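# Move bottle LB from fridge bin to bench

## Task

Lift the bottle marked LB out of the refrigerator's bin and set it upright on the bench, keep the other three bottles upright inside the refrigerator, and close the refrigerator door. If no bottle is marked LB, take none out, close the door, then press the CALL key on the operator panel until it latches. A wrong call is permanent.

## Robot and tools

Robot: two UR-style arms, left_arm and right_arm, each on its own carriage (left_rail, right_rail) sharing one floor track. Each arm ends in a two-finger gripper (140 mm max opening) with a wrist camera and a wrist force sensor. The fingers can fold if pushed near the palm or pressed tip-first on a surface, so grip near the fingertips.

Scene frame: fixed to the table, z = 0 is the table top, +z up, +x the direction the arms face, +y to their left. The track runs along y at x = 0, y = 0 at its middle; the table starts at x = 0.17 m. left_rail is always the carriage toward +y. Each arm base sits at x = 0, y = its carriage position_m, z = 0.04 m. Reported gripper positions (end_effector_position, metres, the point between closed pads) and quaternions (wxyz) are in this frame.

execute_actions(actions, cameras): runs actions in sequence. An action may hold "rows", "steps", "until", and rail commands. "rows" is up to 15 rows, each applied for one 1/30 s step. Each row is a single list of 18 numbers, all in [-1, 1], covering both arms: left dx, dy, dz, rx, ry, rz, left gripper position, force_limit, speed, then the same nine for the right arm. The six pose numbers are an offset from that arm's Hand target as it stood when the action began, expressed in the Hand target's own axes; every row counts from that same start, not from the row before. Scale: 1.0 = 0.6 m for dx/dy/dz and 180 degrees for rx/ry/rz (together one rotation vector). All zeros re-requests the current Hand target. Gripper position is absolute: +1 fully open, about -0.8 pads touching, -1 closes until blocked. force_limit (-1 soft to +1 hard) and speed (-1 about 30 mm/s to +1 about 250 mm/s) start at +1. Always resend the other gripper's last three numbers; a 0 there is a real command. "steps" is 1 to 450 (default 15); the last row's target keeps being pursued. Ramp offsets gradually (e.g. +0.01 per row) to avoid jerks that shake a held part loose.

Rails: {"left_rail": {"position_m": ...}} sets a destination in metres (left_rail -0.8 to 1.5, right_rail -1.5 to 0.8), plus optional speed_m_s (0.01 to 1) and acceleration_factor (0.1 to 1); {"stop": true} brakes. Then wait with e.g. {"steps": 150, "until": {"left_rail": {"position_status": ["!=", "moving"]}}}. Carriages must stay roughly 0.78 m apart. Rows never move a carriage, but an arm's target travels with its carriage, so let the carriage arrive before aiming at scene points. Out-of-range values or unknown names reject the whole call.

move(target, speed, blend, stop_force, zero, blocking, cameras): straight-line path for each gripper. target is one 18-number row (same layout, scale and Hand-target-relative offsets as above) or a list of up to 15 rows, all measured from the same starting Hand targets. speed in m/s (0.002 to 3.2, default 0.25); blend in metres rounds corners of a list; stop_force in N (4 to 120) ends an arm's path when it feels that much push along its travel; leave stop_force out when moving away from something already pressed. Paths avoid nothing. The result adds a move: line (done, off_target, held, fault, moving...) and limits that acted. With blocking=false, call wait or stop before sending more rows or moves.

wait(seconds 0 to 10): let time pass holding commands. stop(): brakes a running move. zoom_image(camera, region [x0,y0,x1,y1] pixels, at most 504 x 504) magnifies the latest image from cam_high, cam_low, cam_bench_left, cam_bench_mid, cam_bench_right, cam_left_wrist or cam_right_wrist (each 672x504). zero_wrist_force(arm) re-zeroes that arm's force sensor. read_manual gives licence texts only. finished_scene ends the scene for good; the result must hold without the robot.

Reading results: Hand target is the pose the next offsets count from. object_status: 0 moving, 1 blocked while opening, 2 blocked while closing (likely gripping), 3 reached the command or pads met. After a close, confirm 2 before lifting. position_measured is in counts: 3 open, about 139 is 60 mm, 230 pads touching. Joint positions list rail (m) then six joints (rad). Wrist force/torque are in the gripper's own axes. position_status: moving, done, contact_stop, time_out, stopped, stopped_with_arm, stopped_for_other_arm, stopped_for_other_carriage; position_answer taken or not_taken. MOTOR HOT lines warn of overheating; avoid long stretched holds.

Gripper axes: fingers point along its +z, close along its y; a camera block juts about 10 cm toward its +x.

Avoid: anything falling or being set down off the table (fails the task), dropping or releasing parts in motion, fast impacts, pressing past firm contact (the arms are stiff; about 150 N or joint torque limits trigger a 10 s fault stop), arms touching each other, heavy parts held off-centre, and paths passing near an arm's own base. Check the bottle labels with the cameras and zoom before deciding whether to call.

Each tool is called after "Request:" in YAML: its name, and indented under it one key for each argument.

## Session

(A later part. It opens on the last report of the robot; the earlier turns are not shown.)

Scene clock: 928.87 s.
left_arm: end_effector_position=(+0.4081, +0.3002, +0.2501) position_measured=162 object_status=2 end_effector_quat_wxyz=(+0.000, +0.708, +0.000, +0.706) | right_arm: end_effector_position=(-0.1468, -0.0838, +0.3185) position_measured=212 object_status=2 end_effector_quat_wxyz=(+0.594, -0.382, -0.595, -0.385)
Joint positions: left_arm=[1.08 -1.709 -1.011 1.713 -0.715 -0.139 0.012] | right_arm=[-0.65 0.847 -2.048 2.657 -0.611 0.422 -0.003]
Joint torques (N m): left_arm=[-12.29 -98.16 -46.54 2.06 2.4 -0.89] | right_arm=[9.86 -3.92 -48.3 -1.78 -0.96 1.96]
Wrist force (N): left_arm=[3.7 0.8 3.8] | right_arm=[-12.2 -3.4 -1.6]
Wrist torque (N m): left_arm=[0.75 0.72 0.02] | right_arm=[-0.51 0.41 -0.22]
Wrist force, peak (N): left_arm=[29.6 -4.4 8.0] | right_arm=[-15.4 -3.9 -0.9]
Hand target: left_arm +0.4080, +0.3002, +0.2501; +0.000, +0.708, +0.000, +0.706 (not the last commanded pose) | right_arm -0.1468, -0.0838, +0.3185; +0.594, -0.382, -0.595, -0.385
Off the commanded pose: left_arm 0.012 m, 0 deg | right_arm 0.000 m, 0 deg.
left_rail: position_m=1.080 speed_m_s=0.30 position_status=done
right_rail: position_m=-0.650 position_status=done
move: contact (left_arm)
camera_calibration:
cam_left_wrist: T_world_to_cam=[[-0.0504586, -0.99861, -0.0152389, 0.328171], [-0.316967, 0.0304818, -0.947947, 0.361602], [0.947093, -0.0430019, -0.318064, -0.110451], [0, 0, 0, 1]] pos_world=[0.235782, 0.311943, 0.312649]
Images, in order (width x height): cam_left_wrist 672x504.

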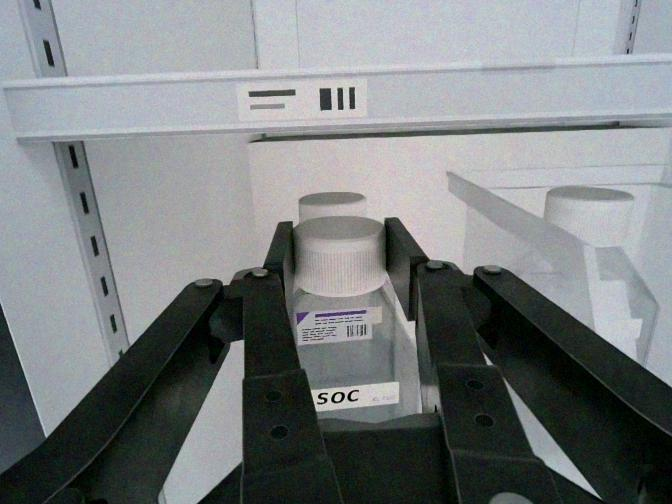

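Request:
execute_actions:
  actions:
    - {"rows":[[0,0,0,0,0,0,-0.08,0.4,-1,0,0,0,0,0,0,-1,0.8,-1]],"steps":35}

Request:
move:
  target:
    - [0,0,-0.46,0,0,0,-0.08,0.4,-1,0,0,0,0,0,0,-1,0.8,-1]
    - [0.08,-0.183,-0.513,0,0,0,-0.08,0.4,-1,0,0,0,0,0,0,-1,0.8,-1]
  speed: [0.15,0.25]
  blend: 0.04
  cameras: ["cam_left_wrist"]

Request:
execute_actions:
  actions:
    - {"left_rail":{"position_m":1.4,"speed_m_s":0.5},"steps":120,"until":{"left_rail":{"position_status":["!=","moving"]}}}

Scene clock: 933.77 s.
left_arm: end_effector_position=(+0.4080, +0.3002, +0.2501) position_measured=139 object_status=3 end_effector_quat_wxyz=(+0.000, +0.708, +0.000, +0.706) | right_arm: end_effector_position=(-0.1468, -0.0838, +0.3185) position_measured=212 object_status=2 end_effector_quat_wxyz=(+0.594, -0.382, -0.595, -0.385)
Joint positions: left_arm=[1.08 -1.709 -1.011 1.713 -0.715 -0.139 0.012] | right_arm=[-0.65 0.847 -2.048 2.657 -0.611 0.422 -0.003]
Joint torques (N m): left_arm=[-8.02 -98.21 -46.08 1.87 2.32 -1.06] | right_arm=[7.54 -3.49 -48.28 -1.86 -1.01 2.07]
Wrist force (N): left_arm=[2.0 1.8 2.9] | right_arm=[-12.2 -3.5 -1.6]
Wrist torque (N m): left_arm=[0.66 0.56 0.01] | right_arm=[-0.53 0.47 -0.21]
Wrist force, peak (N): left_arm=[5.4 0.4 4.1] | right_arm=[-12.9 -3.6 -1.4]
Hand target: left_arm +0.4080, +0.3002, +0.2501; +0.000, +0.708, +0.000, +0.706 | right_arm -0.1468, -0.0838, +0.3185; +0.594, -0.382, -0.595, -0.385
Off the commanded pose: left_arm 0.000 m, 0 deg | right_arm 0.000 m, 0 deg.
left_rail: position_m=1.080 speed_m_s=0.30 position_status=done
right_rail: position_m=-0.650 position_status=done

Scene clock: 936.77 s.
left_arm: end_effector_position=(+0.1003, +0.4097, +0.2985) position_measured=139 object_status=3 end_effector_quat_wxyz=(+0.000, +0.708, +0.000, +0.706) | right_arm: end_effector_position=(-0.1468, -0.0838, +0.3185) position_measured=212 object_status=2 end_effector_quat_wxyz=(+0.594, -0.382, -0.595, -0.385)
Joint positions: left_arm=[1.08 -2.162 -1.154 1.84 -0.689 -0.592 0.002] | right_arm=[-0.65 0.847 -2.048 2.657 -0.611 0.422 -0.003]
Joint torques (N m): left_arm=[-13.16 -88.31 -25.37 4.18 -2.65 1.15] | right_arm=[5.45 -4.11 -48.42 -1.81 -0.97 1.8]
Wrist force (N): left_arm=[1.7 2.2 2.7] | right_arm=[-11.8 -3.1 -1.5]
Wrist torque (N m): left_arm=[0.79 0.63 0.02] | right_arm=[-0.44 0.39 -0.22]
Wrist force, peak (N): left_arm=[2.1 1.8 4.5] | right_arm=[-12.5 -3.3 -1.5]
Hand target: left_arm +0.1003, +0.4098, +0.2986; +0.000, +0.708, +0.000, +0.706 | right_arm -0.1468, -0.0838, +0.3185; +0.594, -0.382, -0.595, -0.385
Off the commanded pose: left_arm 0.000 m, 0 deg | right_arm 0.000 m, 0 deg.
left_rail: position_m=1.080 speed_m_s=0.30 position_status=done
right_rail: position_m=-0.650 position_status=done
move: done
camera_calibration:
cam_left_wrist: T_world_to_cam=[[-0.0505208, -0.998609, -0.0151122, 0.422679], [-0.316968, 0.0303813, -0.94795, 0.306657], [0.94709, -0.0431012, -0.318061, 0.201113], [0, 0, 0, 1]] pos_world=[-0.0719174, 0.421442, 0.361049]
Images, in order (width x height): cam_left_wrist 672x504.

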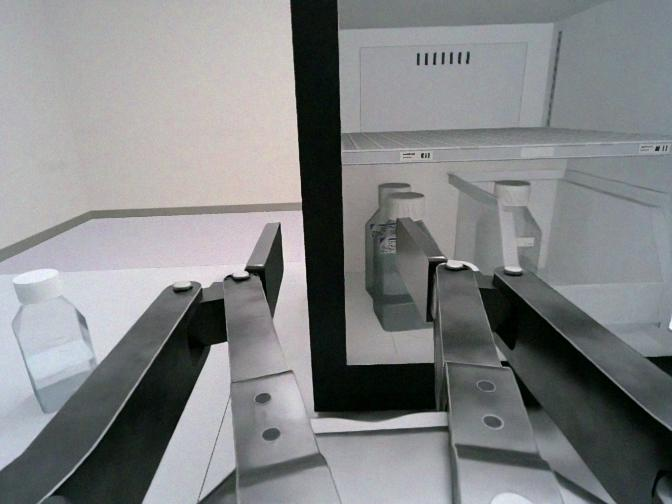

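Scene clock: 938.07 s.
left_arm: end_effector_position=(+0.1003, +0.7299, +0.2986) position_measured=139 object_status=3 end_effector_quat_wxyz=(+0.000, +0.708, +0.000, +0.707) | right_arm: end_effector_position=(-0.1468, -0.0838, +0.3185) position_measured=212 object_status=2 end_effector_quat_wxyz=(+0.594, -0.382, -0.595, -0.385)
Joint positions: left_arm=[1.4 -2.162 -1.155 1.84 -0.689 -0.592 0.002] | right_arm=[-0.65 0.847 -2.048 2.657 -0.611 0.422 -0.003]
Joint torques (N m): left_arm=[-6.87 -67.59 -45.97 2.82 0.88 1.18] | right_arm=[4.63 -3.64 -49 -1.49 -0.81 1.76]
Wrist force (N): left_arm=[1.8 2.2 2.6] | right_arm=[-11.7 -3.3 -1.5]
Wrist torque (N m): left_arm=[0.80 0.61 0.02] | right_arm=[-0.49 0.35 -0.21]
Wrist force, peak (N): left_arm=[1.7 6.5 2.7] | right_arm=[-12.4 -3.4 -1.3]
Hand target: left_arm +0.1003, +0.7299, +0.2986; +0.000, +0.708, +0.000, +0.706 | right_arm -0.1468, -0.0838, +0.3185; +0.594, -0.382, -0.595, -0.385
Tool commands: left_gripper/position=-0.08 left_gripper/force_limit=+0.4 left_gripper/speed=-1.0 right_gripper/position=-1.0 right_gripper/force_limit=+0.8 right_gripper/speed=-1.0
Off the commanded pose: left_arm 0.000 m, 0 deg | right_arm 0.000 m, 0 deg.
left_rail: position_m=1.400 speed_m_s=0.50 position_status=done
right_rail: position_m=-0.650 position_status=done

Request:
move:
  target:
    - [0.0,-0.292,0.323,-0.25,0,0,0,0.4,-0.5,0,0,0,0,0,0,-1,0.8,-1]
    - [-0.214,-0.292,0.323,-0.25,0,0,0,0.4,-0.5,0,0,0,0,0,0,-1,0.8,-1]
    - [-0.214,-0.185,0.43,-0.25,0,0,0,0.4,-0.5,0,0,0,0,0,0,-1,0.8,-1]
  speed: 0.2
  cameras: ["cam_left_wrist"]

Scene clock: 949.03 s.
left_arm: end_effector_position=(+0.3579, +0.8410, +0.1698) position_measured=129 object_status=3 end_effector_quat_wxyz=(+0.271, +0.654, -0.270, +0.653) | right_arm: end_effector_position=(-0.1468, -0.0838, +0.3185) position_measured=212 object_status=2 end_effector_quat_wxyz=(+0.594, -0.382, -0.595, -0.385)
Joint positions: left_arm=[1.4 -1.758 -1.418 2.635 -1.216 0.598 -0.003] | right_arm=[-0.65 0.847 -2.048 2.657 -0.611 0.422 -0.003]
Joint torques (N m): left_arm=[10.06 -13.41 -27.64 -2.59 3.16 -1.07] | right_arm=[-1.34 -3.23 -48.85 -1.56 -0.85 1.71]
Wrist force (N): left_arm=[2.4 2.3 3.2] | right_arm=[-12.0 -3.0 -1.9]
Wrist torque (N m): left_arm=[0.82 0.44 -0.16] | right_arm=[-0.43 0.44 -0.21]
Wrist force, peak (N): left_arm=[4.0 2.7 3.1] | right_arm=[-12.6 -3.2 -2.0]
Hand target: left_arm +0.3580, +0.8410, +0.1697; +0.271, +0.654, -0.270, +0.653 | right_arm -0.1468, -0.0838, +0.3185; +0.594, -0.382, -0.595, -0.385
Off the commanded pose: left_arm 0.000 m, 0 deg | right_arm 0.000 m, 0 deg.
left_rail: position_m=1.400 speed_m_s=0.50 position_status=done
right_rail: position_m=-0.650 position_status=done
move: done
camera_calibration:
cam_left_wrist: T_world_to_cam=[[-0.741781, -0.670493, -0.0141272, 0.835722], [-0.202936, 0.24449, -0.948178, 0.0322915], [0.639201, -0.700474, -0.317425, 0.597687], [0, 0, 0, 1]] pos_world=[0.244433, 0.971115, 0.232145]
Images, in order (width x height): cam_left_wrist 672x504.

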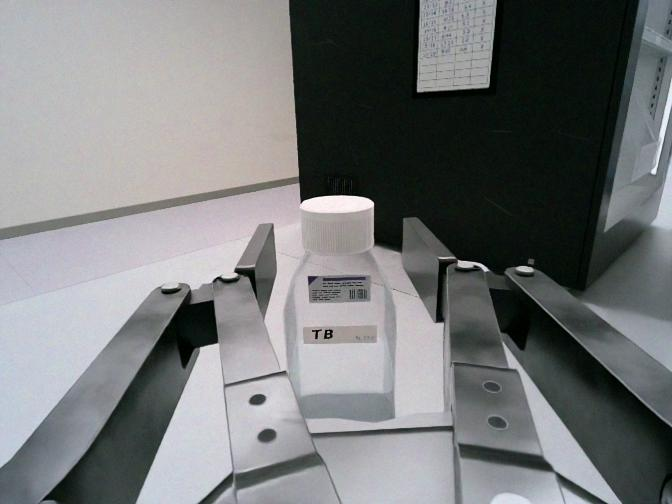

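Request:
move:
  target: [0,0,0.1,0,0,0,0,0.4,-0.5,0,0,0,0,0,0,-1,0.8,-1]
  speed: 0.08

Request:
execute_actions:
  actions:
    - {"rows":[[0,0,0,0,0,0,-1,0.4,-1,0,0,0,0,0,0,-1,0.8,-1]],"steps":50}
    - {"rows":[[0.01,0,0,0,0,0,-1,0.4,-1,0,0,0,0,0,0,-1,0.8,-1],[0.02,0,0,0,0,0,-1,0.4,-1,0,0,0,0,0,0,-1,0.8,-1],[0.03,0,0,0,0,0,-1,0.4,-1,0,0,0,0,0,0,-1,0.8,-1],[0.04,0,0,0,0,0,-1,0.4,-1,0,0,0,0,0,0,-1,0.8,-1],[0.06,0,0,0,0,0,-1,0.4,-1,0,0,0,0,0,0,-1,0.8,-1],[0.08,0,0,0,0,0,-1,0.4,-1,0,0,0,0,0,0,-1,0.8,-1]],"steps":25}
  cameras: ["cam_left_wrist"]

Scene clock: 954.20 s.
left_arm: end_effector_position=(+0.4004, +0.7986, +0.1697) position_measured=129 object_status=3 end_effector_quat_wxyz=(+0.271, +0.654, -0.270, +0.653) | right_arm: end_effector_position=(-0.1468, -0.0838, +0.3185) position_measured=212 object_status=2 end_effector_quat_wxyz=(+0.594, -0.382, -0.595, -0.385)
Joint positions: left_arm=[1.4 -1.612 -1.347 2.526 -1.178 0.744 -0.003] | right_arm=[-0.65 0.847 -2.048 2.657 -0.611 0.422 -0.003]
Joint torques (N m): left_arm=[12.2 -23.78 -30.82 1.05 2.86 -1.05] | right_arm=[-3.49 -2.69 -48.79 -1.5 -1.01 1.55]
Wrist force (N): left_arm=[2.1 2.3 2.9] | right_arm=[-12.0 -3.1 -1.4]
Wrist torque (N m): left_arm=[0.83 0.51 -0.14] | right_arm=[-0.43 0.43 -0.21]
Wrist force, peak (N): left_arm=[2.2 2.3 3.9] | right_arm=[-12.4 -3.3 -1.8]
Hand target: left_arm +0.4004, +0.7985, +0.1697; +0.271, +0.654, -0.270, +0.653 | right_arm -0.1468, -0.0838, +0.3185; +0.594, -0.382, -0.595, -0.385
Off the commanded pose: left_arm 0.000 m, 0 deg | right_arm 0.000 m, 0 deg.
left_rail: position_m=1.400 speed_m_s=0.50 position_status=done
right_rail: position_m=-0.650 position_status=done
move: done

Scene clock: 956.90 s.
left_arm: end_effector_position=(+0.4005, +0.7986, +0.2177) position_measured=162 object_status=2 end_effector_quat_wxyz=(+0.271, +0.654, -0.270, +0.653) | right_arm: end_effector_position=(-0.1468, -0.0838, +0.3185) position_measured=212 object_status=2 end_effector_quat_wxyz=(+0.594, -0.382, -0.595, -0.385)
Joint positions: left_arm=[1.4 -1.612 -1.467 2.504 -1.036 0.744 -0.002] | right_arm=[-0.65 0.847 -2.048 2.657 -0.611 0.422 -0.003]
Joint torques (N m): left_arm=[-11.94 -54.53 -38.78 0.64 -2.24 -1.24] | right_arm=[-5.92 -1.59 -48.58 -1.6 -1.22 1.59]
Wrist force (N): left_arm=[-1.3 2.4 3.0] | right_arm=[-12.4 -3.4 -1.4]
Wrist torque (N m): left_arm=[0.81 0.38 -0.14] | right_arm=[-0.50 0.53 -0.21]
Wrist force, peak (N): left_arm=[-4.3 2.1 2.7] | right_arm=[-12.4 -3.4 -1.4]
Hand target: left_arm +0.4005, +0.7986, +0.2177; +0.271, +0.654, -0.270, +0.653 | right_arm -0.1468, -0.0838, +0.3185; +0.594, -0.382, -0.595, -0.385
Off the commanded pose: left_arm 0.000 m, 0 deg | right_arm 0.000 m, 0 deg.
left_rail: position_m=1.400 speed_m_s=0.50 position_status=done
right_rail: position_m=-0.650 position_status=done
camera_calibration:
cam_left_wrist: T_world_to_cam=[[-0.741814, -0.670459, -0.0140392, 0.839522], [-0.202999, 0.244458, -0.948173, 0.0967669], [0.639143, -0.700518, -0.317445, 0.556025], [0, 0, 0, 1]] pos_world=[0.287033, 0.928715, 0.280045]
Images, in order (width x height): cam_left_wrist 672x504.

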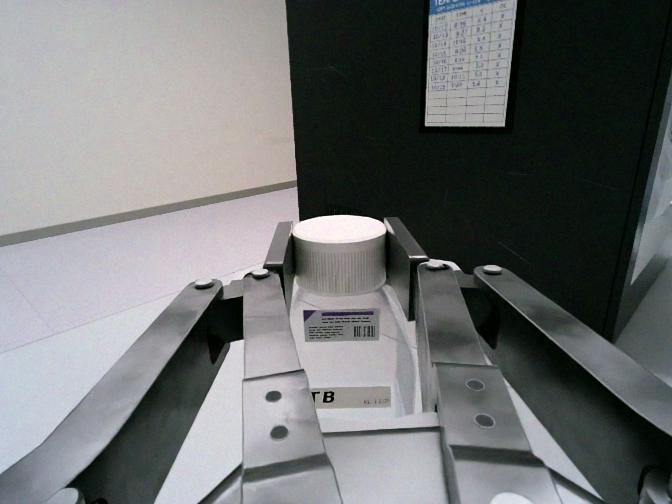

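Request:
move:
  target:
    - [0.1,0.128,-0.248,0.05,0,0,-1,0.4,-1,0,0,0,0,0,0,-1,0.8,-1]
    - [0.137,0.435,-0.273,0.25,0,0,-1,0.4,-1,0,0,0,0,0,0,-1,0.8,-1]
  speed: 0.2
  blend: 0.04

Request:
execute_actions:
  actions:
    - {"left_rail":{"position_m":1.08,"speed_m_s":0.35},"steps":120,"until":{"left_rail":{"position_status":["!=","moving"]}}}

Scene clock: 962.70 s.
left_arm: end_effector_position=(+0.1003, +0.7298, +0.3004) position_measured=162 object_status=2 end_effector_quat_wxyz=(+0.000, +0.708, +0.000, +0.706) | right_arm: end_effector_position=(-0.1468, -0.0838, +0.3185) position_measured=212 object_status=2 end_effector_quat_wxyz=(+0.594, -0.382, -0.595, -0.385)
Joint positions: left_arm=[1.4 -2.162 -1.156 1.839 -0.686 -0.591 0.002] | right_arm=[-0.65 0.847 -2.048 2.657 -0.611 0.422 -0.003]
Joint torques (N m): left_arm=[13.13 -57.05 -47.49 7.38 -3.04 -2.27] | right_arm=[-9.54 -1.67 -48.67 -1.58 -1.17 1.34]
Wrist force (N): left_arm=[-1.9 2.2 2.7] | right_arm=[-12.0 -3.3 -1.7]
Wrist torque (N m): left_arm=[0.79 0.51 0.02] | right_arm=[-0.48 0.43 -0.22]
Wrist force, peak (N): left_arm=[-2.5 3.7 4.0] | right_arm=[-12.6 -3.6 -1.8]
Hand target: left_arm +0.1003, +0.7297, +0.3004; +0.000, +0.708, +0.000, +0.706 | right_arm -0.1468, -0.0838, +0.3185; +0.594, -0.382, -0.595, -0.385
Off the commanded pose: left_arm 0.000 m, 0 deg | right_arm 0.000 m, 0 deg.
left_rail: position_m=1.400 speed_m_s=0.50 position_status=done
right_rail: position_m=-0.650 position_status=done
move: done

Scene clock: 964.20 s.
left_arm: end_effector_position=(+0.1003, +0.4097, +0.3004) position_measured=162 object_status=2 end_effector_quat_wxyz=(+0.000, +0.708, +0.000, +0.706) | right_arm: end_effector_position=(-0.1468, -0.0838, +0.3185) position_measured=212 object_status=2 end_effector_quat_wxyz=(+0.594, -0.382, -0.595, -0.385)
Joint positions: left_arm=[1.08 -2.162 -1.156 1.839 -0.686 -0.592 0.002] | right_arm=[-0.65 0.847 -2.048 2.657 -0.611 0.422 -0.003]
Joint torques (N m): left_arm=[4.73 -75.24 -29.82 4.35 -2.49 -1.01] | right_arm=[-10.93 -1.76 -48.82 -1.5 -1.19 1.28]
Wrist force (N): left_arm=[-1.4 2.0 2.9] | right_arm=[-11.7 -3.4 -1.6]
Wrist torque (N m): left_arm=[0.75 0.41 0.02] | right_arm=[-0.52 0.36 -0.21]
Wrist force, peak (N): left_arm=[-1.8 10.4 2.8] | right_arm=[-12.5 -3.4 -1.5]
Hand target: left_arm +0.1003, +0.4097, +0.3004; +0.000, +0.708, +0.000, +0.706 | right_arm -0.1468, -0.0838, +0.3185; +0.594, -0.382, -0.595, -0.385
Tool commands: left_gripper/position=-1.0 left_gripper/force_limit=+0.4 left_gripper/speed=-1.0 right_gripper/position=-1.0 right_gripper/force_limit=+0.8 right_gripper/speed=-1.0
Off the commanded pose: left_arm 0.000 m, 0 deg | right_arm 0.000 m, 0 deg.
left_rail: position_m=1.080 speed_m_s=0.35 position_status=done
right_rail: position_m=-0.650 position_status=done

Request:
move:
  target:
    - [-0.0685,0.183,0.05,0,0,0,-1,0.4,-1,0,0,0,0,0,0,-1,0.8,-1]
    - [-0.0685,0.183,0.396,0,0,0,-1,0.4,-1,0,0,0,0,0,0,-1,0.8,-1]
  speed: 0.15
  cameras: ["cam_left_wrist"]

Request:
move:
  target: [-0.035,0,0,0,0,0,-1,0.4,-1,0,0,0,0,0,0,-1,0.8,-1]
  speed: 0.02
  stop_force: 8
  cameras: ["cam_left_wrist"]

Scene clock: 970.50 s.
left_arm: end_effector_position=(+0.3377, +0.3001, +0.2590) position_measured=162 object_status=2 end_effector_quat_wxyz=(+0.000, +0.708, +0.000, +0.706) | right_arm: end_effector_position=(-0.1468, -0.0838, +0.3185) position_measured=212 object_status=2 end_effector_quat_wxyz=(+0.594, -0.382, -0.595, -0.385)
Joint positions: left_arm=[1.08 -1.8 -1.023 1.714 -0.699 -0.229 0.007] | right_arm=[-0.65 0.847 -2.048 2.657 -0.611 0.422 -0.003]
Joint torques (N m): left_arm=[15.34 -70.19 -48.29 -1.63 3.01 1.1] | right_arm=[-13.1 -1.13 -48.58 -1.18 -0.97 1.32]
Wrist force (N): left_arm=[-0.9 1.3 1.1] | right_arm=[-12.2 -2.9 -2.0]
Wrist torque (N m): left_arm=[0.71 0.25 0.06] | right_arm=[-0.47 0.47 -0.22]
Wrist force, peak (N): left_arm=[-0.9 1.9 4.7] | right_arm=[-12.5 -3.2 -1.4]
Hand target: left_arm +0.3379, +0.3000, +0.2589; +0.000, +0.708, +0.000, +0.706 | right_arm -0.1468, -0.0838, +0.3185; +0.594, -0.382, -0.595, -0.385
Off the commanded pose: left_arm 0.000 m, 0 deg | right_arm 0.000 m, 0 deg.
left_rail: position_m=1.080 speed_m_s=0.35 position_status=done
right_rail: position_m=-0.650 position_status=done
move: done
camera_calibration:
cam_left_wrist: T_world_to_cam=[[-0.0505208, -0.998609, -0.0151122, 0.324528], [-0.316968, 0.0303813, -0.94795, 0.347794], [0.94709, -0.0431012, -0.318061, -0.0410182], [0, 0, 0, 1]] pos_world=[0.165483, 0.311742, 0.321549]
Images, in order (width x height): cam_left_wrist 672x504.

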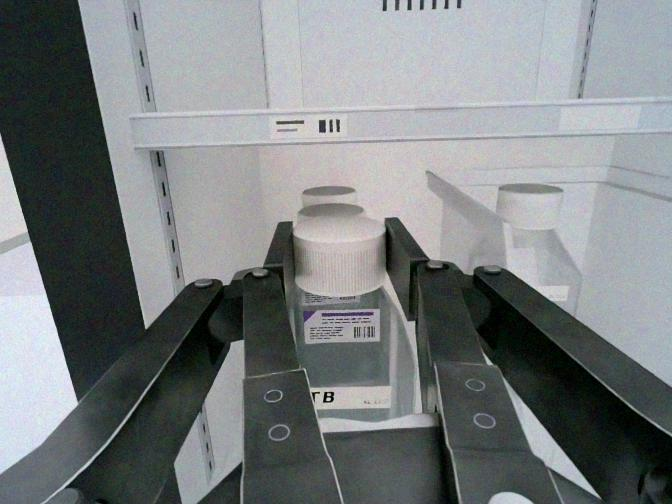

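Scene clock: 972.33 s.
left_arm: end_effector_position=(+0.3379, +0.3000, +0.2494) position_measured=162 object_status=2 end_effector_quat_wxyz=(+0.000, +0.708, +0.000, +0.707) | right_arm: end_effector_position=(-0.1468, -0.0838, +0.3185) position_measured=212 object_status=2 end_effector_quat_wxyz=(+0.594, -0.382, -0.595, -0.385)
Joint positions: left_arm=[1.08 -1.799 -1.013 1.718 -0.713 -0.229 0.007] | right_arm=[-0.65 0.847 -2.048 2.657 -0.611 0.422 -0.003]
Joint torques (N m): left_arm=[10.46 -102.22 -47.57 2.01 1.94 0.76] | right_arm=[-12.3 -1.87 -49.01 -1.16 -0.93 1.28]
Wrist force (N): left_arm=[2.8 -0.5 1.0] | right_arm=[-13.0 -3.1 -1.5]
Wrist torque (N m): left_arm=[0.55 0.60 0.06] | right_arm=[-0.46 0.41 -0.22]
Wrist force, peak (N): left_arm=[28.7 -3.8 -1.2] | right_arm=[-16.4 -3.0 -1.9]
Hand target: left_arm +0.3379, +0.3000, +0.2495; +0.000, +0.708, +0.000, +0.707 (not the last commanded pose) | right_arm -0.1468, -0.0838, +0.3185; +0.594, -0.382, -0.595, -0.385
Off the commanded pose: left_arm 0.012 m, 0 deg | right_arm 0.000 m, 0 deg.
left_rail: position_m=1.080 speed_m_s=0.35 position_status=done
right_rail: position_m=-0.650 position_status=done
move: contact (left_arm)
camera_calibration:
cam_left_wrist: T_world_to_cam=[[-0.0505517, -0.998606, -0.0152085, 0.324423], [-0.316874, 0.0304783, -0.947978, 0.338689], [0.947119, -0.0431027, -0.317973, -0.0441984], [0, 0, 0, 1]] pos_world=[0.165583, 0.311743, 0.311949]
Images, in order (width x height): cam_left_wrist 672x504.

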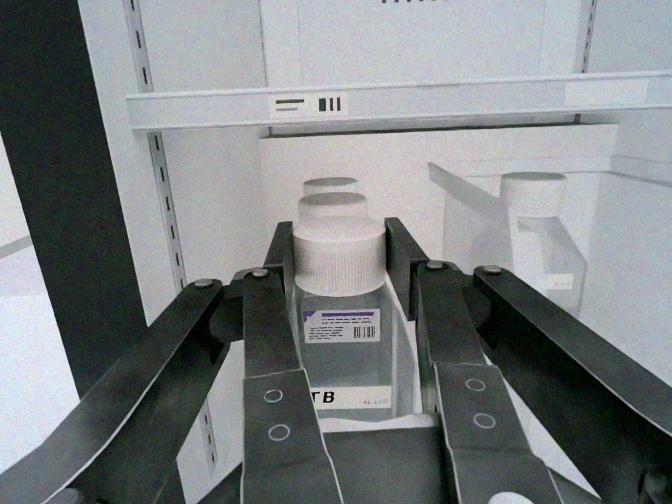

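Request:
move:
  target: [0.002,0,0.06,0,0,0,-1,0.4,-1,0,0,0,0,0,0,-1,0.8,-1]
  speed: 0.02
  stop_force: 15
  cameras: ["cam_left_wrist"]

Scene clock: 979.30 s.
left_arm: end_effector_position=(+0.3739, +0.3000, +0.2506) position_measured=162 object_status=2 end_effector_quat_wxyz=(+0.000, +0.708, +0.000, +0.707) | right_arm: end_effector_position=(-0.1468, -0.0838, +0.3185) position_measured=212 object_status=2 end_effector_quat_wxyz=(+0.594, -0.382, -0.595, -0.385)
Joint positions: left_arm=[1.08 -1.753 -1.013 1.717 -0.712 -0.183 0.009] | right_arm=[-0.65 0.847 -2.048 2.657 -0.611 0.422 -0.003]
Joint torques (N m): left_arm=[14.41 -63.32 -44.66 1.71 3.97 1.33] | right_arm=[-12.67 -0.54 -48.93 -1.39 -1.2 1.39]
Wrist force (N): left_arm=[10.4 -2.3 -1.0] | right_arm=[-13.9 -2.8 -1.8]
Wrist torque (N m): left_arm=[0.52 0.54 0.29] | right_arm=[-0.49 0.40 -0.22]
Wrist force, peak (N): left_arm=[36.6 -6.1 -4.2] | right_arm=[-16.9 -2.4 -2.6]
Hand target: left_arm +0.3739, +0.3000, +0.2506; +0.000, +0.708, +0.000, +0.707 | right_arm -0.1468, -0.0838, +0.3185; +0.594, -0.382, -0.595, -0.385
Off the commanded pose: left_arm 0.000 m, 0 deg | right_arm 0.000 m, 0 deg.
left_rail: position_m=1.080 speed_m_s=0.35 position_status=done
right_rail: position_m=-0.650 position_status=done
move: done
camera_calibration:
cam_left_wrist: T_world_to_cam=[[-0.0505194, -0.998609, -0.015114, 0.326226], [-0.316878, 0.0303786, -0.94798, 0.351266], [0.94712, -0.0431021, -0.317972, -0.0779139], [0, 0, 0, 1]] pos_world=[0.201583, 0.311742, 0.313149]
Images, in order (width x height): cam_left_wrist 672x504.

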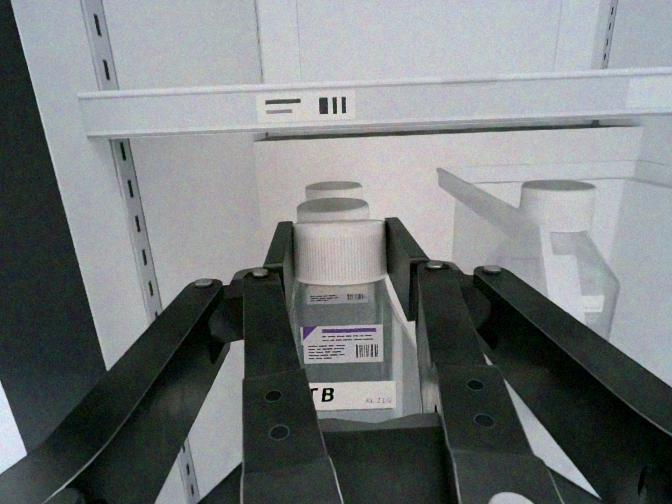

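Request:
execute_actions:
  actions:
    - {"rows":[[0,0,-0.004,0,0,0,-0.08,0.4,-1,0,0,0,0,0,0,-1,0.8,-1]],"steps":40}
  cameras: ["cam_left_wrist"]

Scene clock: 983.30 s.
left_arm: end_effector_position=(+0.3715, +0.3000, +0.2506) position_measured=139 object_status=3 end_effector_quat_wxyz=(+0.000, +0.708, +0.000, +0.707) | right_arm: end_effector_position=(-0.1468, -0.0838, +0.3185) position_measured=212 object_status=2 end_effector_quat_wxyz=(+0.594, -0.382, -0.595, -0.385)
Joint positions: left_arm=[1.08 -1.756 -1.013 1.717 -0.712 -0.186 0.009] | right_arm=[-0.65 0.847 -2.048 2.657 -0.611 0.422 -0.003]
Joint torques (N m): left_arm=[-12.75 -98.63 -28.38 2.01 -2.62 -1.01] | right_arm=[-12.98 -0.95 -49.48 -1.32 -1.26 1.33]
Wrist force (N): left_arm=[1.5 1.1 3.3] | right_arm=[-12.8 -3.6 -1.4]
Wrist torque (N m): left_arm=[0.51 0.66 0.02] | right_arm=[-0.49 0.41 -0.21]
Wrist force, peak (N): left_arm=[11.6 -3.0 1.6] | right_arm=[-14.4 -3.1 -1.7]
Hand target: left_arm +0.3715, +0.3000, +0.2506; +0.000, +0.708, +0.000, +0.707 | right_arm -0.1468, -0.0838, +0.3185; +0.594, -0.382, -0.595, -0.385
Off the commanded pose: left_arm 0.000 m, 0 deg | right_arm 0.000 m, 0 deg.
left_rail: position_m=1.080 speed_m_s=0.35 position_status=done
right_rail: position_m=-0.650 position_status=done
camera_calibration:
cam_left_wrist: T_world_to_cam=[[-0.0505517, -0.998606, -0.0152085, 0.32614], [-0.316874, 0.0304783, -0.947978, 0.350473], [0.947119, -0.0431027, -0.317973, -0.0756401], [0, 0, 0, 1]] pos_world=[0.199183, 0.311743, 0.313149]
Images, in order (width x height): cam_left_wrist 672x504.

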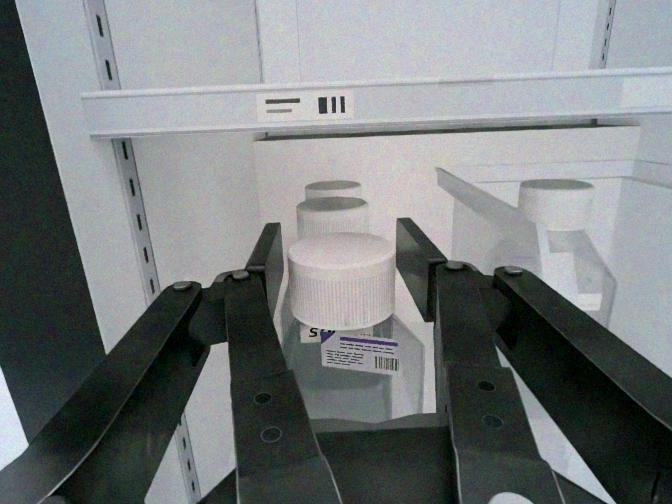

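Request:
move:
  target: [0,0,-0.46,0,0,0,-0.08,0.4,-1,0,0,0,0,0,0,-1,0.8,-1]
  speed: 0.12
  cameras: ["cam_left_wrist"]

Request:
zoom_image:
  camera: "cam_left_wrist"
  region: [300, 150, 580, 360]

Scene clock: 988.63 s.
left_arm: end_effector_position=(+0.0957, +0.2999, +0.2510) position_measured=139 object_status=3 end_effector_quat_wxyz=(+0.000, +0.708, +0.000, +0.707) | right_arm: end_effector_position=(-0.1468, -0.0838, +0.3185) position_measured=212 object_status=2 end_effector_quat_wxyz=(+0.594, -0.382, -0.595, -0.385)
Joint positions: left_arm=[1.08 -2.089 -0.965 1.63 -0.669 -0.519 0.003] | right_arm=[-0.65 0.847 -2.048 2.657 -0.611 0.422 -0.003]
Joint torques (N m): left_arm=[-15.33 -70.64 -46.7 5.83 -2.79 -1.09] | right_arm=[-12.35 0.16 -49.32 -1.29 -1.24 1.16]
Wrist force (N): left_arm=[2.0 1.1 3.5] | right_arm=[-13.1 -3.7 -1.6]
Wrist torque (N m): left_arm=[0.55 0.55 -0.03] | right_arm=[-0.51 0.49 -0.22]
Wrist force, peak (N): left_arm=[1.7 0.9 4.3] | right_arm=[-13.3 -3.6 -2.1]
Hand target: left_arm +0.0955, +0.2999, +0.2510; +0.000, +0.708, +0.000, +0.707 | right_arm -0.1468, -0.0838, +0.3185; +0.594, -0.382, -0.595, -0.385
Off the commanded pose: left_arm 0.000 m, 0 deg | right_arm 0.000 m, 0 deg.
left_rail: position_m=1.080 speed_m_s=0.35 position_status=done
right_rail: position_m=-0.650 position_status=done
move: done
camera_calibration:
cam_left_wrist: T_world_to_cam=[[-0.0505517, -0.998606, -0.0152085, 0.312109], [-0.316874, 0.0304783, -0.947978, 0.263493], [0.947119, -0.0431027, -0.317973, 0.185604], [0, 0, 0, 1]] pos_world=[-0.0765171, 0.311643, 0.313549]
Images, in order (width x height): cam_left_wrist 672x504.

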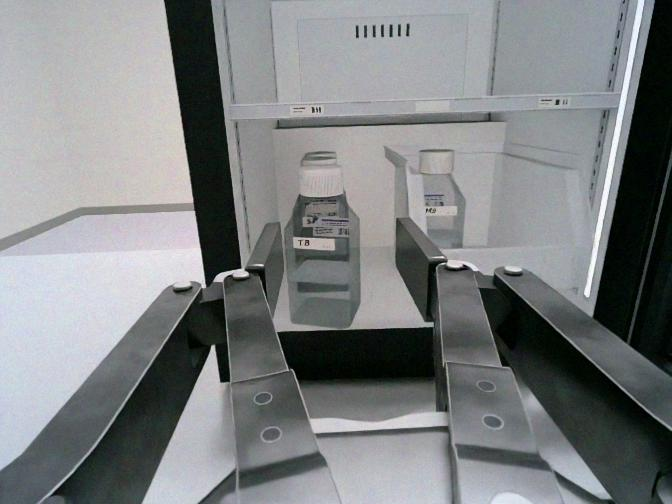

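Scaled by 1.800 from the camera's 672x504 image, which has a finer 960x720 frame.

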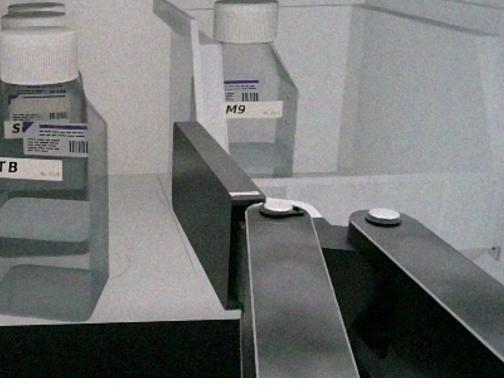

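Request:
move:
  target:
    - [0,0,0,0,0,0,-1,0.4,0,0,0,0,0,0,0,-1,0.8,-1]
    - [-0.243,-0.017,0,0,0,0,-1,0.4,0,0,0,0,0,0,0,-1,0.8,-1]
    - [-0.243,-0.017,0.29,0,0,0,-1,0.4,0,0,0,0,0,0,0,-1,0.8,-1]
  speed: 0.15
  cameras: ["cam_left_wrist"]

Request:
move:
  target: [0,0,0.09,0,0,0,-1,0.4,0,0,0,0,0,0,0,-1,0.8,-1]
  speed: 0.02
  stop_force: 15
  cameras: ["cam_left_wrist"]

Scene clock: 998.60 s.
left_arm: end_effector_position=(+0.2691, +0.3102, +0.1050) position_measured=233 object_status=3 end_effector_quat_wxyz=(+0.000, +0.708, +0.000, +0.707) | right_arm: end_effector_position=(-0.1468, -0.0838, +0.3185) position_measured=212 object_status=2 end_effector_quat_wxyz=(+0.594, -0.382, -0.595, -0.385)
Joint positions: left_arm=[1.08 -1.891 -0.847 1.765 -0.924 -0.32 0.005] | right_arm=[-0.65 0.847 -2.048 2.657 -0.611 0.422 -0.003]
Joint torques (N m): left_arm=[17.34 -106.25 -19.65 -1.25 2.86 1.18] | right_arm=[-13.58 -0.27 -49.46 -1.18 -1.18 1.11]
Wrist force (N): left_arm=[1.7 1.1 3.5] | right_arm=[-12.8 -3.4 -1.4]
Wrist torque (N m): left_arm=[0.51 0.54 -0.02] | right_arm=[-0.45 0.43 -0.20]
Wrist force, peak (N): left_arm=[1.8 1.3 5.0] | right_arm=[-13.3 -3.7 -1.7]
Hand target: left_arm +0.2692, +0.3102, +0.1050; +0.000, +0.708, +0.000, +0.707 | right_arm -0.1468, -0.0838, +0.3185; +0.594, -0.382, -0.595, -0.385
Off the commanded pose: left_arm 0.000 m, 0 deg | right_arm 0.000 m, 0 deg.
left_rail: position_m=1.080 speed_m_s=0.35 position_status=done
right_rail: position_m=-0.650 position_status=done
move: done
camera_calibration:
cam_left_wrist: T_world_to_cam=[[-0.050553, -0.998606, -0.0152124, 0.328834], [-0.316874, 0.0304824, -0.947978, 0.179596], [0.947119, -0.0431027, -0.317973, -0.0245484], [0, 0, 0, 1]] pos_world=[0.096783, 0.321843, 0.167449]
Images, in order (width x height): cam_left_wrist 672x504.

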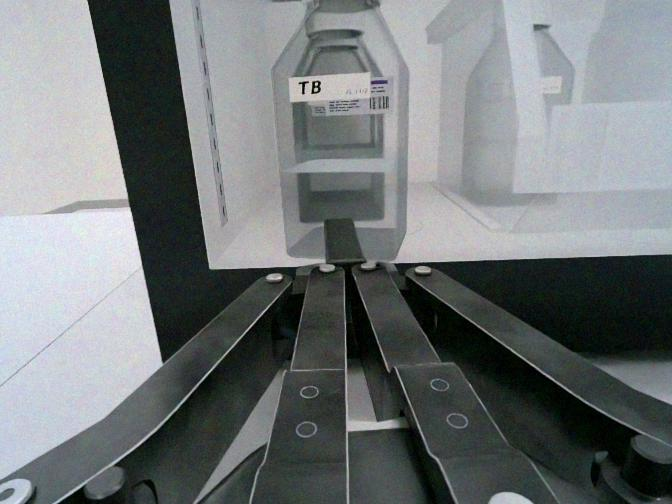

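Scene clock: 1002.27 s.
left_arm: end_effector_position=(+0.3232, +0.3102, +0.1049) position_measured=233 object_status=3 end_effector_quat_wxyz=(+0.000, +0.708, +0.000, +0.707) | right_arm: end_effector_position=(-0.1468, -0.0838, +0.3185) position_measured=212 object_status=2 end_effector_quat_wxyz=(+0.594, -0.382, -0.595, -0.385)
Joint positions: left_arm=[1.08 -1.821 -0.85 1.773 -0.929 -0.251 0.006] | right_arm=[-0.65 0.847 -2.048 2.657 -0.611 0.422 -0.003]
Joint torques (N m): left_arm=[16.06 -101.94 -18.3 -1.94 2.3 0.91] | right_arm=[-13.04 -0.78 -49.5 -1.19 -1.43 1]
Wrist force (N): left_arm=[4.4 1.6 -0.1] | right_arm=[-13.2 -2.9 -1.5]
Wrist torque (N m): left_arm=[0.54 0.62 -0.01] | right_arm=[-0.46 0.43 -0.22]
Wrist force, peak (N): left_arm=[4.8 1.8 -0.2] | right_arm=[-13.6 -3.5 -2.0]
Hand target: left_arm +0.3232, +0.3102, +0.1049; +0.000, +0.708, +0.000, +0.707 | right_arm -0.1468, -0.0838, +0.3185; +0.594, -0.382, -0.595, -0.385
Off the commanded pose: left_arm 0.000 m, 0 deg | right_arm 0.000 m, 0 deg.
left_rail: position_m=1.080 speed_m_s=0.35 position_status=done
right_rail: position_m=-0.650 position_status=done
move: done
camera_calibration:
cam_left_wrist: T_world_to_cam=[[-0.0505517, -0.998606, -0.0152085, 0.331573], [-0.316874, 0.0304783, -0.947978, 0.196772], [0.947119, -0.0431027, -0.317973, -0.0758823], [0, 0, 0, 1]] pos_world=[0.150983, 0.321843, 0.167449]
Images, in order (width x height): cam_left_wrist 672x504.

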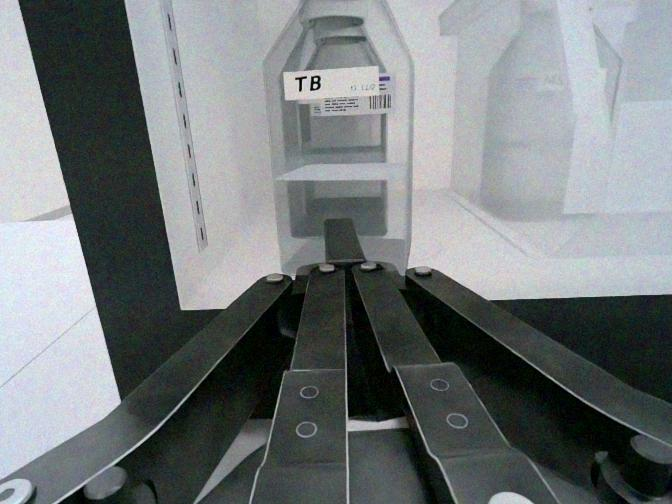

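Request:
move:
  target:
    - [0,0,-0.37,0,0,0,-1,0.4,0,0,0,0,0,0,0,-1,0.8,-1]
    - [0.32,-0.183,-0.37,0,0,0,-1,0.4,0,0,0,0,0,0,0,-1,0.8,-1]
  speed: 0.25
  blend: 0.03
  cameras: ["cam_left_wrist"]

Request:
execute_actions:
  actions:
    - {"left_rail":{"position_m":1.5,"speed_m_s":0.5},"steps":120,"until":{"left_rail":{"position_status":["!=","moving"]}}}

Scene clock: 1007.67 s.
left_arm: end_effector_position=(+0.1015, +0.4198, +0.2971) position_measured=233 object_status=3 end_effector_quat_wxyz=(+0.000, +0.708, +0.000, +0.707) | right_arm: end_effector_position=(-0.1468, -0.0838, +0.3185) position_measured=212 object_status=2 end_effector_quat_wxyz=(+0.594, -0.382, -0.595, -0.385)
Joint positions: left_arm=[1.08 -2.169 -1.166 1.862 -0.699 -0.598 0.002] | right_arm=[-0.65 0.847 -2.048 2.657 -0.611 0.422 -0.003]
Joint torques (N m): left_arm=[-14.86 -85.77 -26.25 6.35 -2.99 -1.25] | right_arm=[-13.7 1.34 -49.38 -1.33 -1.34 1.04]
Wrist force (N): left_arm=[1.4 1.7 3.4] | right_arm=[-12.8 -3.5 -1.7]
Wrist torque (N m): left_arm=[0.68 0.68 0.02] | right_arm=[-0.47 0.41 -0.22]
Wrist force, peak (N): left_arm=[1.7 0.6 6.0] | right_arm=[-13.3 -3.5 -2.0]
Hand target: left_arm +0.1015, +0.4199, +0.2972; +0.000, +0.708, +0.000, +0.707 | right_arm -0.1468, -0.0838, +0.3185; +0.594, -0.382, -0.595, -0.385
Off the commanded pose: left_arm 0.000 m, 0 deg | right_arm 0.000 m, 0 deg.
left_rail: position_m=1.080 speed_m_s=0.35 position_status=done
right_rail: position_m=-0.650 position_status=done
move: done
camera_calibration:
cam_left_wrist: T_world_to_cam=[[-0.0504585, -0.99861, -0.0152447, 0.432856], [-0.316877, 0.0304831, -0.947977, 0.305281], [0.947124, -0.0430028, -0.317974, 0.199863], [0, 0, 0, 1]] pos_world=[-0.0707174, 0.431543, 0.359549]
Images, in order (width x height): cam_left_wrist 672x504.

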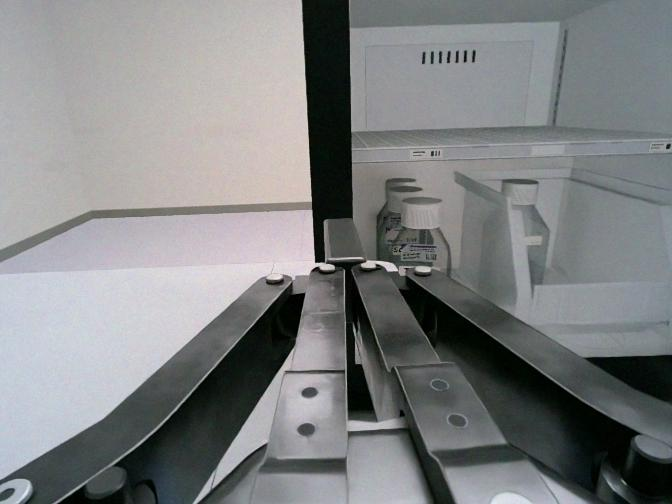

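Scene clock: 1009.17 s.
left_arm: end_effector_position=(+0.1015, +0.8397, +0.2972) position_measured=233 object_status=3 end_effector_quat_wxyz=(+0.000, +0.708, +0.000, +0.707) | right_arm: end_effector_position=(-0.1468, -0.0838, +0.3185) position_measured=212 object_status=2 end_effector_quat_wxyz=(+0.594, -0.382, -0.595, -0.385)
Joint positions: left_arm=[1.5 -2.169 -1.166 1.862 -0.699 -0.599 0.002] | right_arm=[-0.65 0.847 -2.048 2.657 -0.611 0.422 -0.003]
Joint torques (N m): left_arm=[-4.42 -69.42 -40.61 1.77 0.7 -1.17] | right_arm=[-12.56 1.53 -49.26 -1.08 -1.36 0.98]
Wrist force (N): left_arm=[1.5 1.3 3.2] | right_arm=[-12.9 -3.8 -1.2]
Wrist torque (N m): left_arm=[0.59 0.66 0.02] | right_arm=[-0.53 0.44 -0.22]
Wrist force, peak (N): left_arm=[1.7 5.9 3.2] | right_arm=[-13.1 -3.7 -1.6]
Hand target: left_arm +0.1015, +0.8396, +0.2972; +0.000, +0.708, +0.000, +0.707 | right_arm -0.1468, -0.0838, +0.3185; +0.594, -0.382, -0.595, -0.385
Tool commands: left_gripper/position=-1.0 left_gripper/force_limit=+0.4 left_gripper/speed=+0.0 right_gripper/position=-1.0 right_gripper/force_limit=+0.8 right_gripper/speed=-1.0
Off the commanded pose: left_arm 0.000 m, 0 deg | right_arm 0.000 m, 0 deg.
left_rail: position_m=1.500 speed_m_s=0.50 position_status=done
right_rail: position_m=-0.650 position_status=done

Request:
move:
  target:
    - [0,0,0,0,0,0,-1,0.4,0,0,0.0416,0.0958,0,0,0,-1,0.8,-1]
    - [0,0,0,0,0,0,-1,0.4,0,0,0.0967,0.1838,0,0,0,-1,0.8,-1]
    - [0,0,0,0,0,0,-1,0.4,0,0,0.1587,0.2638,-0.0444,0,0,-1,0.8,-1]
    - [0,0,0,0,0,0,-1,0.4,0,0,0.2315,0.3342,-0.0889,0,0,-1,0.8,-1]
    - [0,0,0,0,0,0,-1,0.4,0,0,0.313,0.3938,-0.1333,0,0,-1,0.8,-1]
    - [0,0,0,0,0,0,-1,0.4,0,0,0.4012,0.4422,-0.1889,0,0,-1,0.8,-1]
    - [0,0,0,0,0,0,-1,0.4,0,0,0.4963,0.4772,-0.2333,0,0,-1,0.8,-1]
    - [0,0,0,0,0,0,-1,0.4,0,0,0.5947,0.4995,-0.2889,0,0,-1,0.8,-1]
    - [0,0,0,0,0,0,-1,0.4,0,0,0.6957,0.5073,-0.3389,0,0,-1,0.8,-1]
    - [0,0,0,0,0,0,-1,0.4,0,0,0.7967,0.5012,-0.3889,0,0,-1,0.8,-1]
  speed: 0.12
  blend: 0.02
  cameras: ["cam_right_wrist","cam_bench_mid"]

Scene clock: 1024.33 s.
left_arm: end_effector_position=(+0.1015, +0.8396, +0.2972) position_measured=233 object_status=3 end_effector_quat_wxyz=(+0.000, +0.708, +0.000, +0.707) | right_arm: end_effector_position=(+0.1645, +0.3873, +0.3211) position_measured=212 object_status=2 end_effector_quat_wxyz=(-0.267, +0.653, +0.267, +0.656)
Joint positions: left_arm=[1.5 -2.169 -1.166 1.862 -0.699 -0.598 0.002] | right_arm=[-0.65 1.451 -1.05 1.629 -0.586 2.247 -0.005]
Joint torques (N m): left_arm=[13.75 -54.16 -46.36 -0.23 2.51 -0.91] | right_arm=[7.38 -60.3 -61.4 -1.76 -8.23 3.95]
Wrist force (N): left_arm=[1.4 1.3 3.1] | right_arm=[6.5 40.7 -27.6]
Wrist torque (N m): left_arm=[0.58 0.68 0.02] | right_arm=[-1.50 0.87 -0.06]
Wrist force, peak (N): left_arm=[1.6 1.6 3.5] | right_arm=[6.5 40.7 -27.6]
Hand target: left_arm +0.1015, +0.8396, +0.2972; +0.000, +0.708, +0.000, +0.707 | right_arm +0.1645, +0.3874, +0.3212; -0.267, +0.653, +0.267, +0.656
Off the commanded pose: left_arm 0.000 m, 0 deg | right_arm 0.000 m, 0 deg.
left_rail: position_m=1.500 speed_m_s=0.50 position_status=done
right_rail: position_m=-0.650 position_status=done
move: done
camera_calibration:
cam_right_wrist: T_world_to_cam=[[0.671849, -0.740631, -0.00923524, 0.183281], [-0.261246, -0.22528, -0.938615, 0.424117], [0.693087, 0.63302, -0.344842, -0.065409], [0, 0, 0, 1]] pos_world=[0.0329958, 0.272694, 0.37722]
Images, in order (width x height): cam_bench_mid 672x504, cam_right_wrist 672x504.

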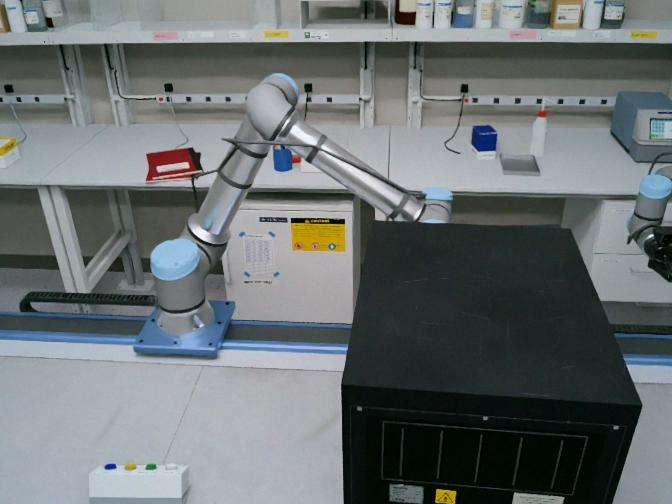

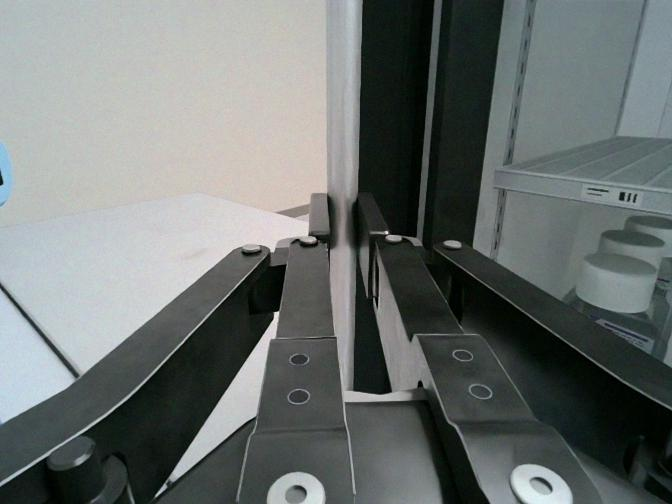

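Request:
move:
  target:
    - [0,0,0,0,0,0,-1,0.4,0,0,0.036,0.0445,-0.02,0,0,-1,0.8,-1]
    - [0,0,0,0,0,0,-1,0.4,0,0,0.0642,0.0885,-0.044,0,0,-1,0.8,-1]
  speed: 0.06
  blend: 0.02
  cameras: ["cam_right_wrist","cam_bench_left"]

Scene clock: 1031.50 s.
left_arm: end_effector_position=(+0.1015, +0.8396, +0.2972) position_measured=233 object_status=3 end_effector_quat_wxyz=(+0.000, +0.708, +0.000, +0.707) | right_arm: end_effector_position=(+0.2294, +0.3969, +0.3214) position_measured=212 object_status=2 end_effector_quat_wxyz=(-0.222, +0.670, +0.221, +0.673)
Joint positions: left_arm=[1.5 -2.169 -1.166 1.862 -0.699 -0.598 0.002] | right_arm=[-0.65 1.416 -0.99 1.529 -0.546 2.35 -0.005]
Joint torques (N m): left_arm=[14.29 -53.35 -45.33 -0.5 2.58 -0.75] | right_arm=[-3.21 -89.03 -49.85 0.03 1.73 1.42]
Wrist force (N): left_arm=[1.2 1.7 3.0] | right_arm=[-10.9 0.2 8.2]
Wrist torque (N m): left_arm=[0.68 0.74 0.02] | right_arm=[-0.43 0.36 -0.06]
Wrist force, peak (N): left_arm=[1.6 1.6 3.4] | right_arm=[6.4 42.5 -29.0]
Hand target: left_arm +0.1015, +0.8396, +0.2972; +0.000, +0.708, +0.000, +0.707 | right_arm +0.2294, +0.3970, +0.3214; -0.222, +0.670, +0.221, +0.673
Off the commanded pose: left_arm 0.000 m, 0 deg | right_arm 0.000 m, 0 deg.
left_rail: position_m=1.500 speed_m_s=0.50 position_status=done
right_rail: position_m=-0.650 position_status=done
move: done; blend cut to 0.0172 m at target 1
camera_calibration:
cam_right_wrist: T_world_to_cam=[[0.563423, -0.82611, -0.00985059, 0.20581], [-0.290019, -0.186606, -0.938652, 0.434806], [0.773591, 0.531715, -0.344725, -0.0946845], [0, 0, 0, 1]] pos_world=[0.0833909, 0.301504, 0.377519]
Images, in order (width x height): cam_bench_left 672x504, cam_right_wrist 672x504.

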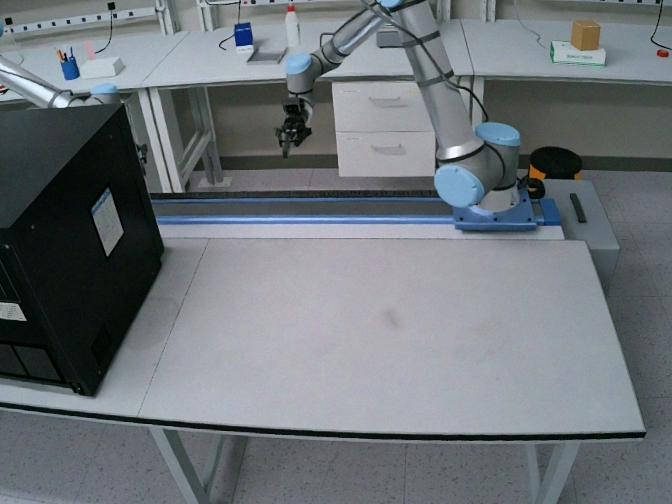

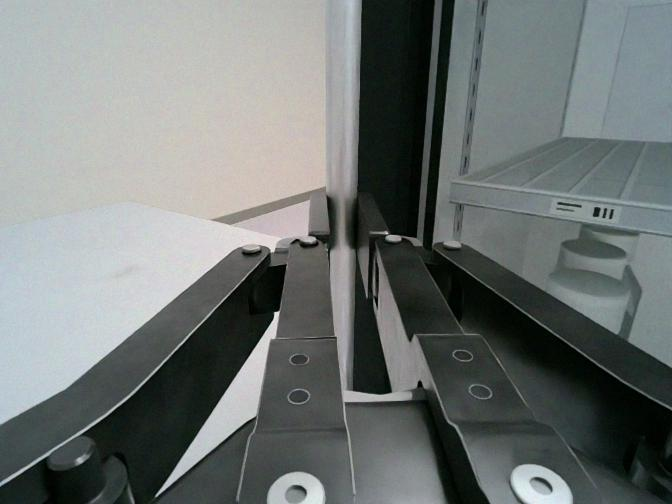

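Request:
execute_actions:
  actions: []
  cameras: ["cam_high","cam_left_wrist"]

Request:
zoom_image:
  camera: "cam_high"
  region: [250, 0, 672, 300]

Scene clock: 1037.63 s.
left_arm: end_effector_position=(+0.1015, +0.8396, +0.2972) position_measured=233 object_status=3 end_effector_quat_wxyz=(+0.000, +0.708, +0.000, +0.707) | right_arm: end_effector_position=(+0.2294, +0.3970, +0.3214) position_measured=212 object_status=2 end_effector_quat_wxyz=(-0.222, +0.670, +0.221, +0.673)
Joint positions: left_arm=[1.5 -2.169 -1.166 1.862 -0.699 -0.598 0.002] | right_arm=[-0.65 1.416 -0.99 1.529 -0.546 2.351 -0.005]
Joint velocities: within noise
Joint torques (N m): left_arm=[11.75 -54.99 -46.36 -0.22 2.41 -0.54] | right_arm=[-2.52 -92.1 -50.96 -0.34 1.63 3.84]
Motor temperatures (°C): left_arm=[29 29 27 35 36 30] | right_arm=[30 33 30 31 34 32]
Wrist force (N): left_arm=[1.4 1.5 2.9] | right_arm=[-11.2 0.0 7.6]
Wrist torque (N m): left_arm=[0.63 0.67 0.02] | right_arm=[-0.48 0.37 -0.06]
Wrist force, peak (N): left_arm=[1.8 1.6 3.3] | right_arm=[-11.8 -0.2 8.5]
Hand target: left_arm +0.1015, +0.8396, +0.2972; +0.000, +0.708, +0.000, +0.707 | right_arm +0.2294, +0.3970, +0.3214; -0.222, +0.670, +0.221, +0.673
Tool commands: left_gripper/position=-1.0 left_gripper/force_limit=+0.4 left_gripper/speed=+0.0 right_gripper/position=-1.0 right_gripper/force_limit=+0.8 right_gripper/speed=-1.0
Off the commanded pose: left_arm 0.000 m, 0 deg | right_arm 0.000 m, 0 deg.
left_rail: position_m=1.500 speed_m_s=0.50 position_status=done
right_rail: position_m=-0.650 position_status=done
camera_calibration:
cam_left_wrist: T_world_to_cam=[[-0.0505517, -0.998606, -0.0152085, 0.852052], [-0.316874, 0.0304783, -0.947978, 0.292678], [0.947119, -0.0431027, -0.317973, 0.218063], [0, 0, 0, 1]] pos_world=[-0.0707171, 0.851343, 0.359749]
Images, in order (width x height): cam_high 672x504, cam_left_wrist 672x504.

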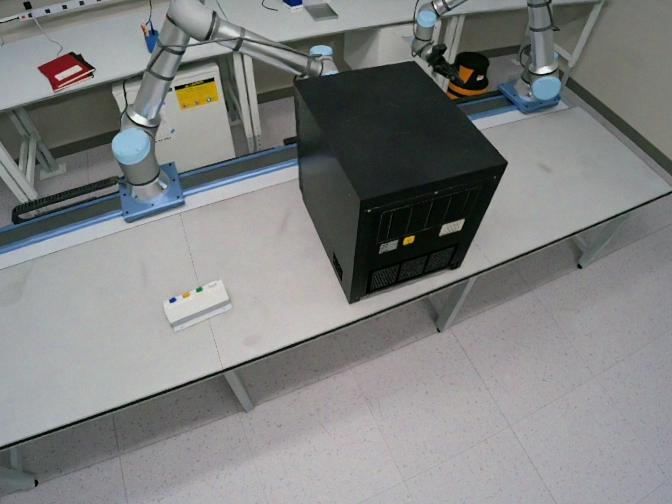

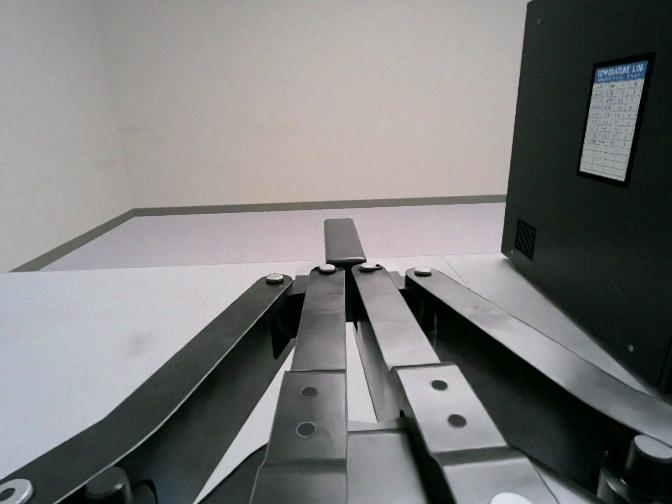

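Scaled by 1.194 from the camera's 672x504 image, which has a finer 960x720 frame.

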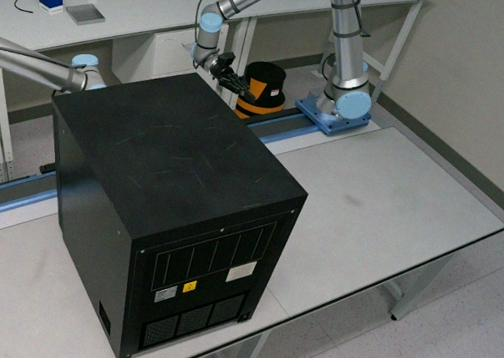

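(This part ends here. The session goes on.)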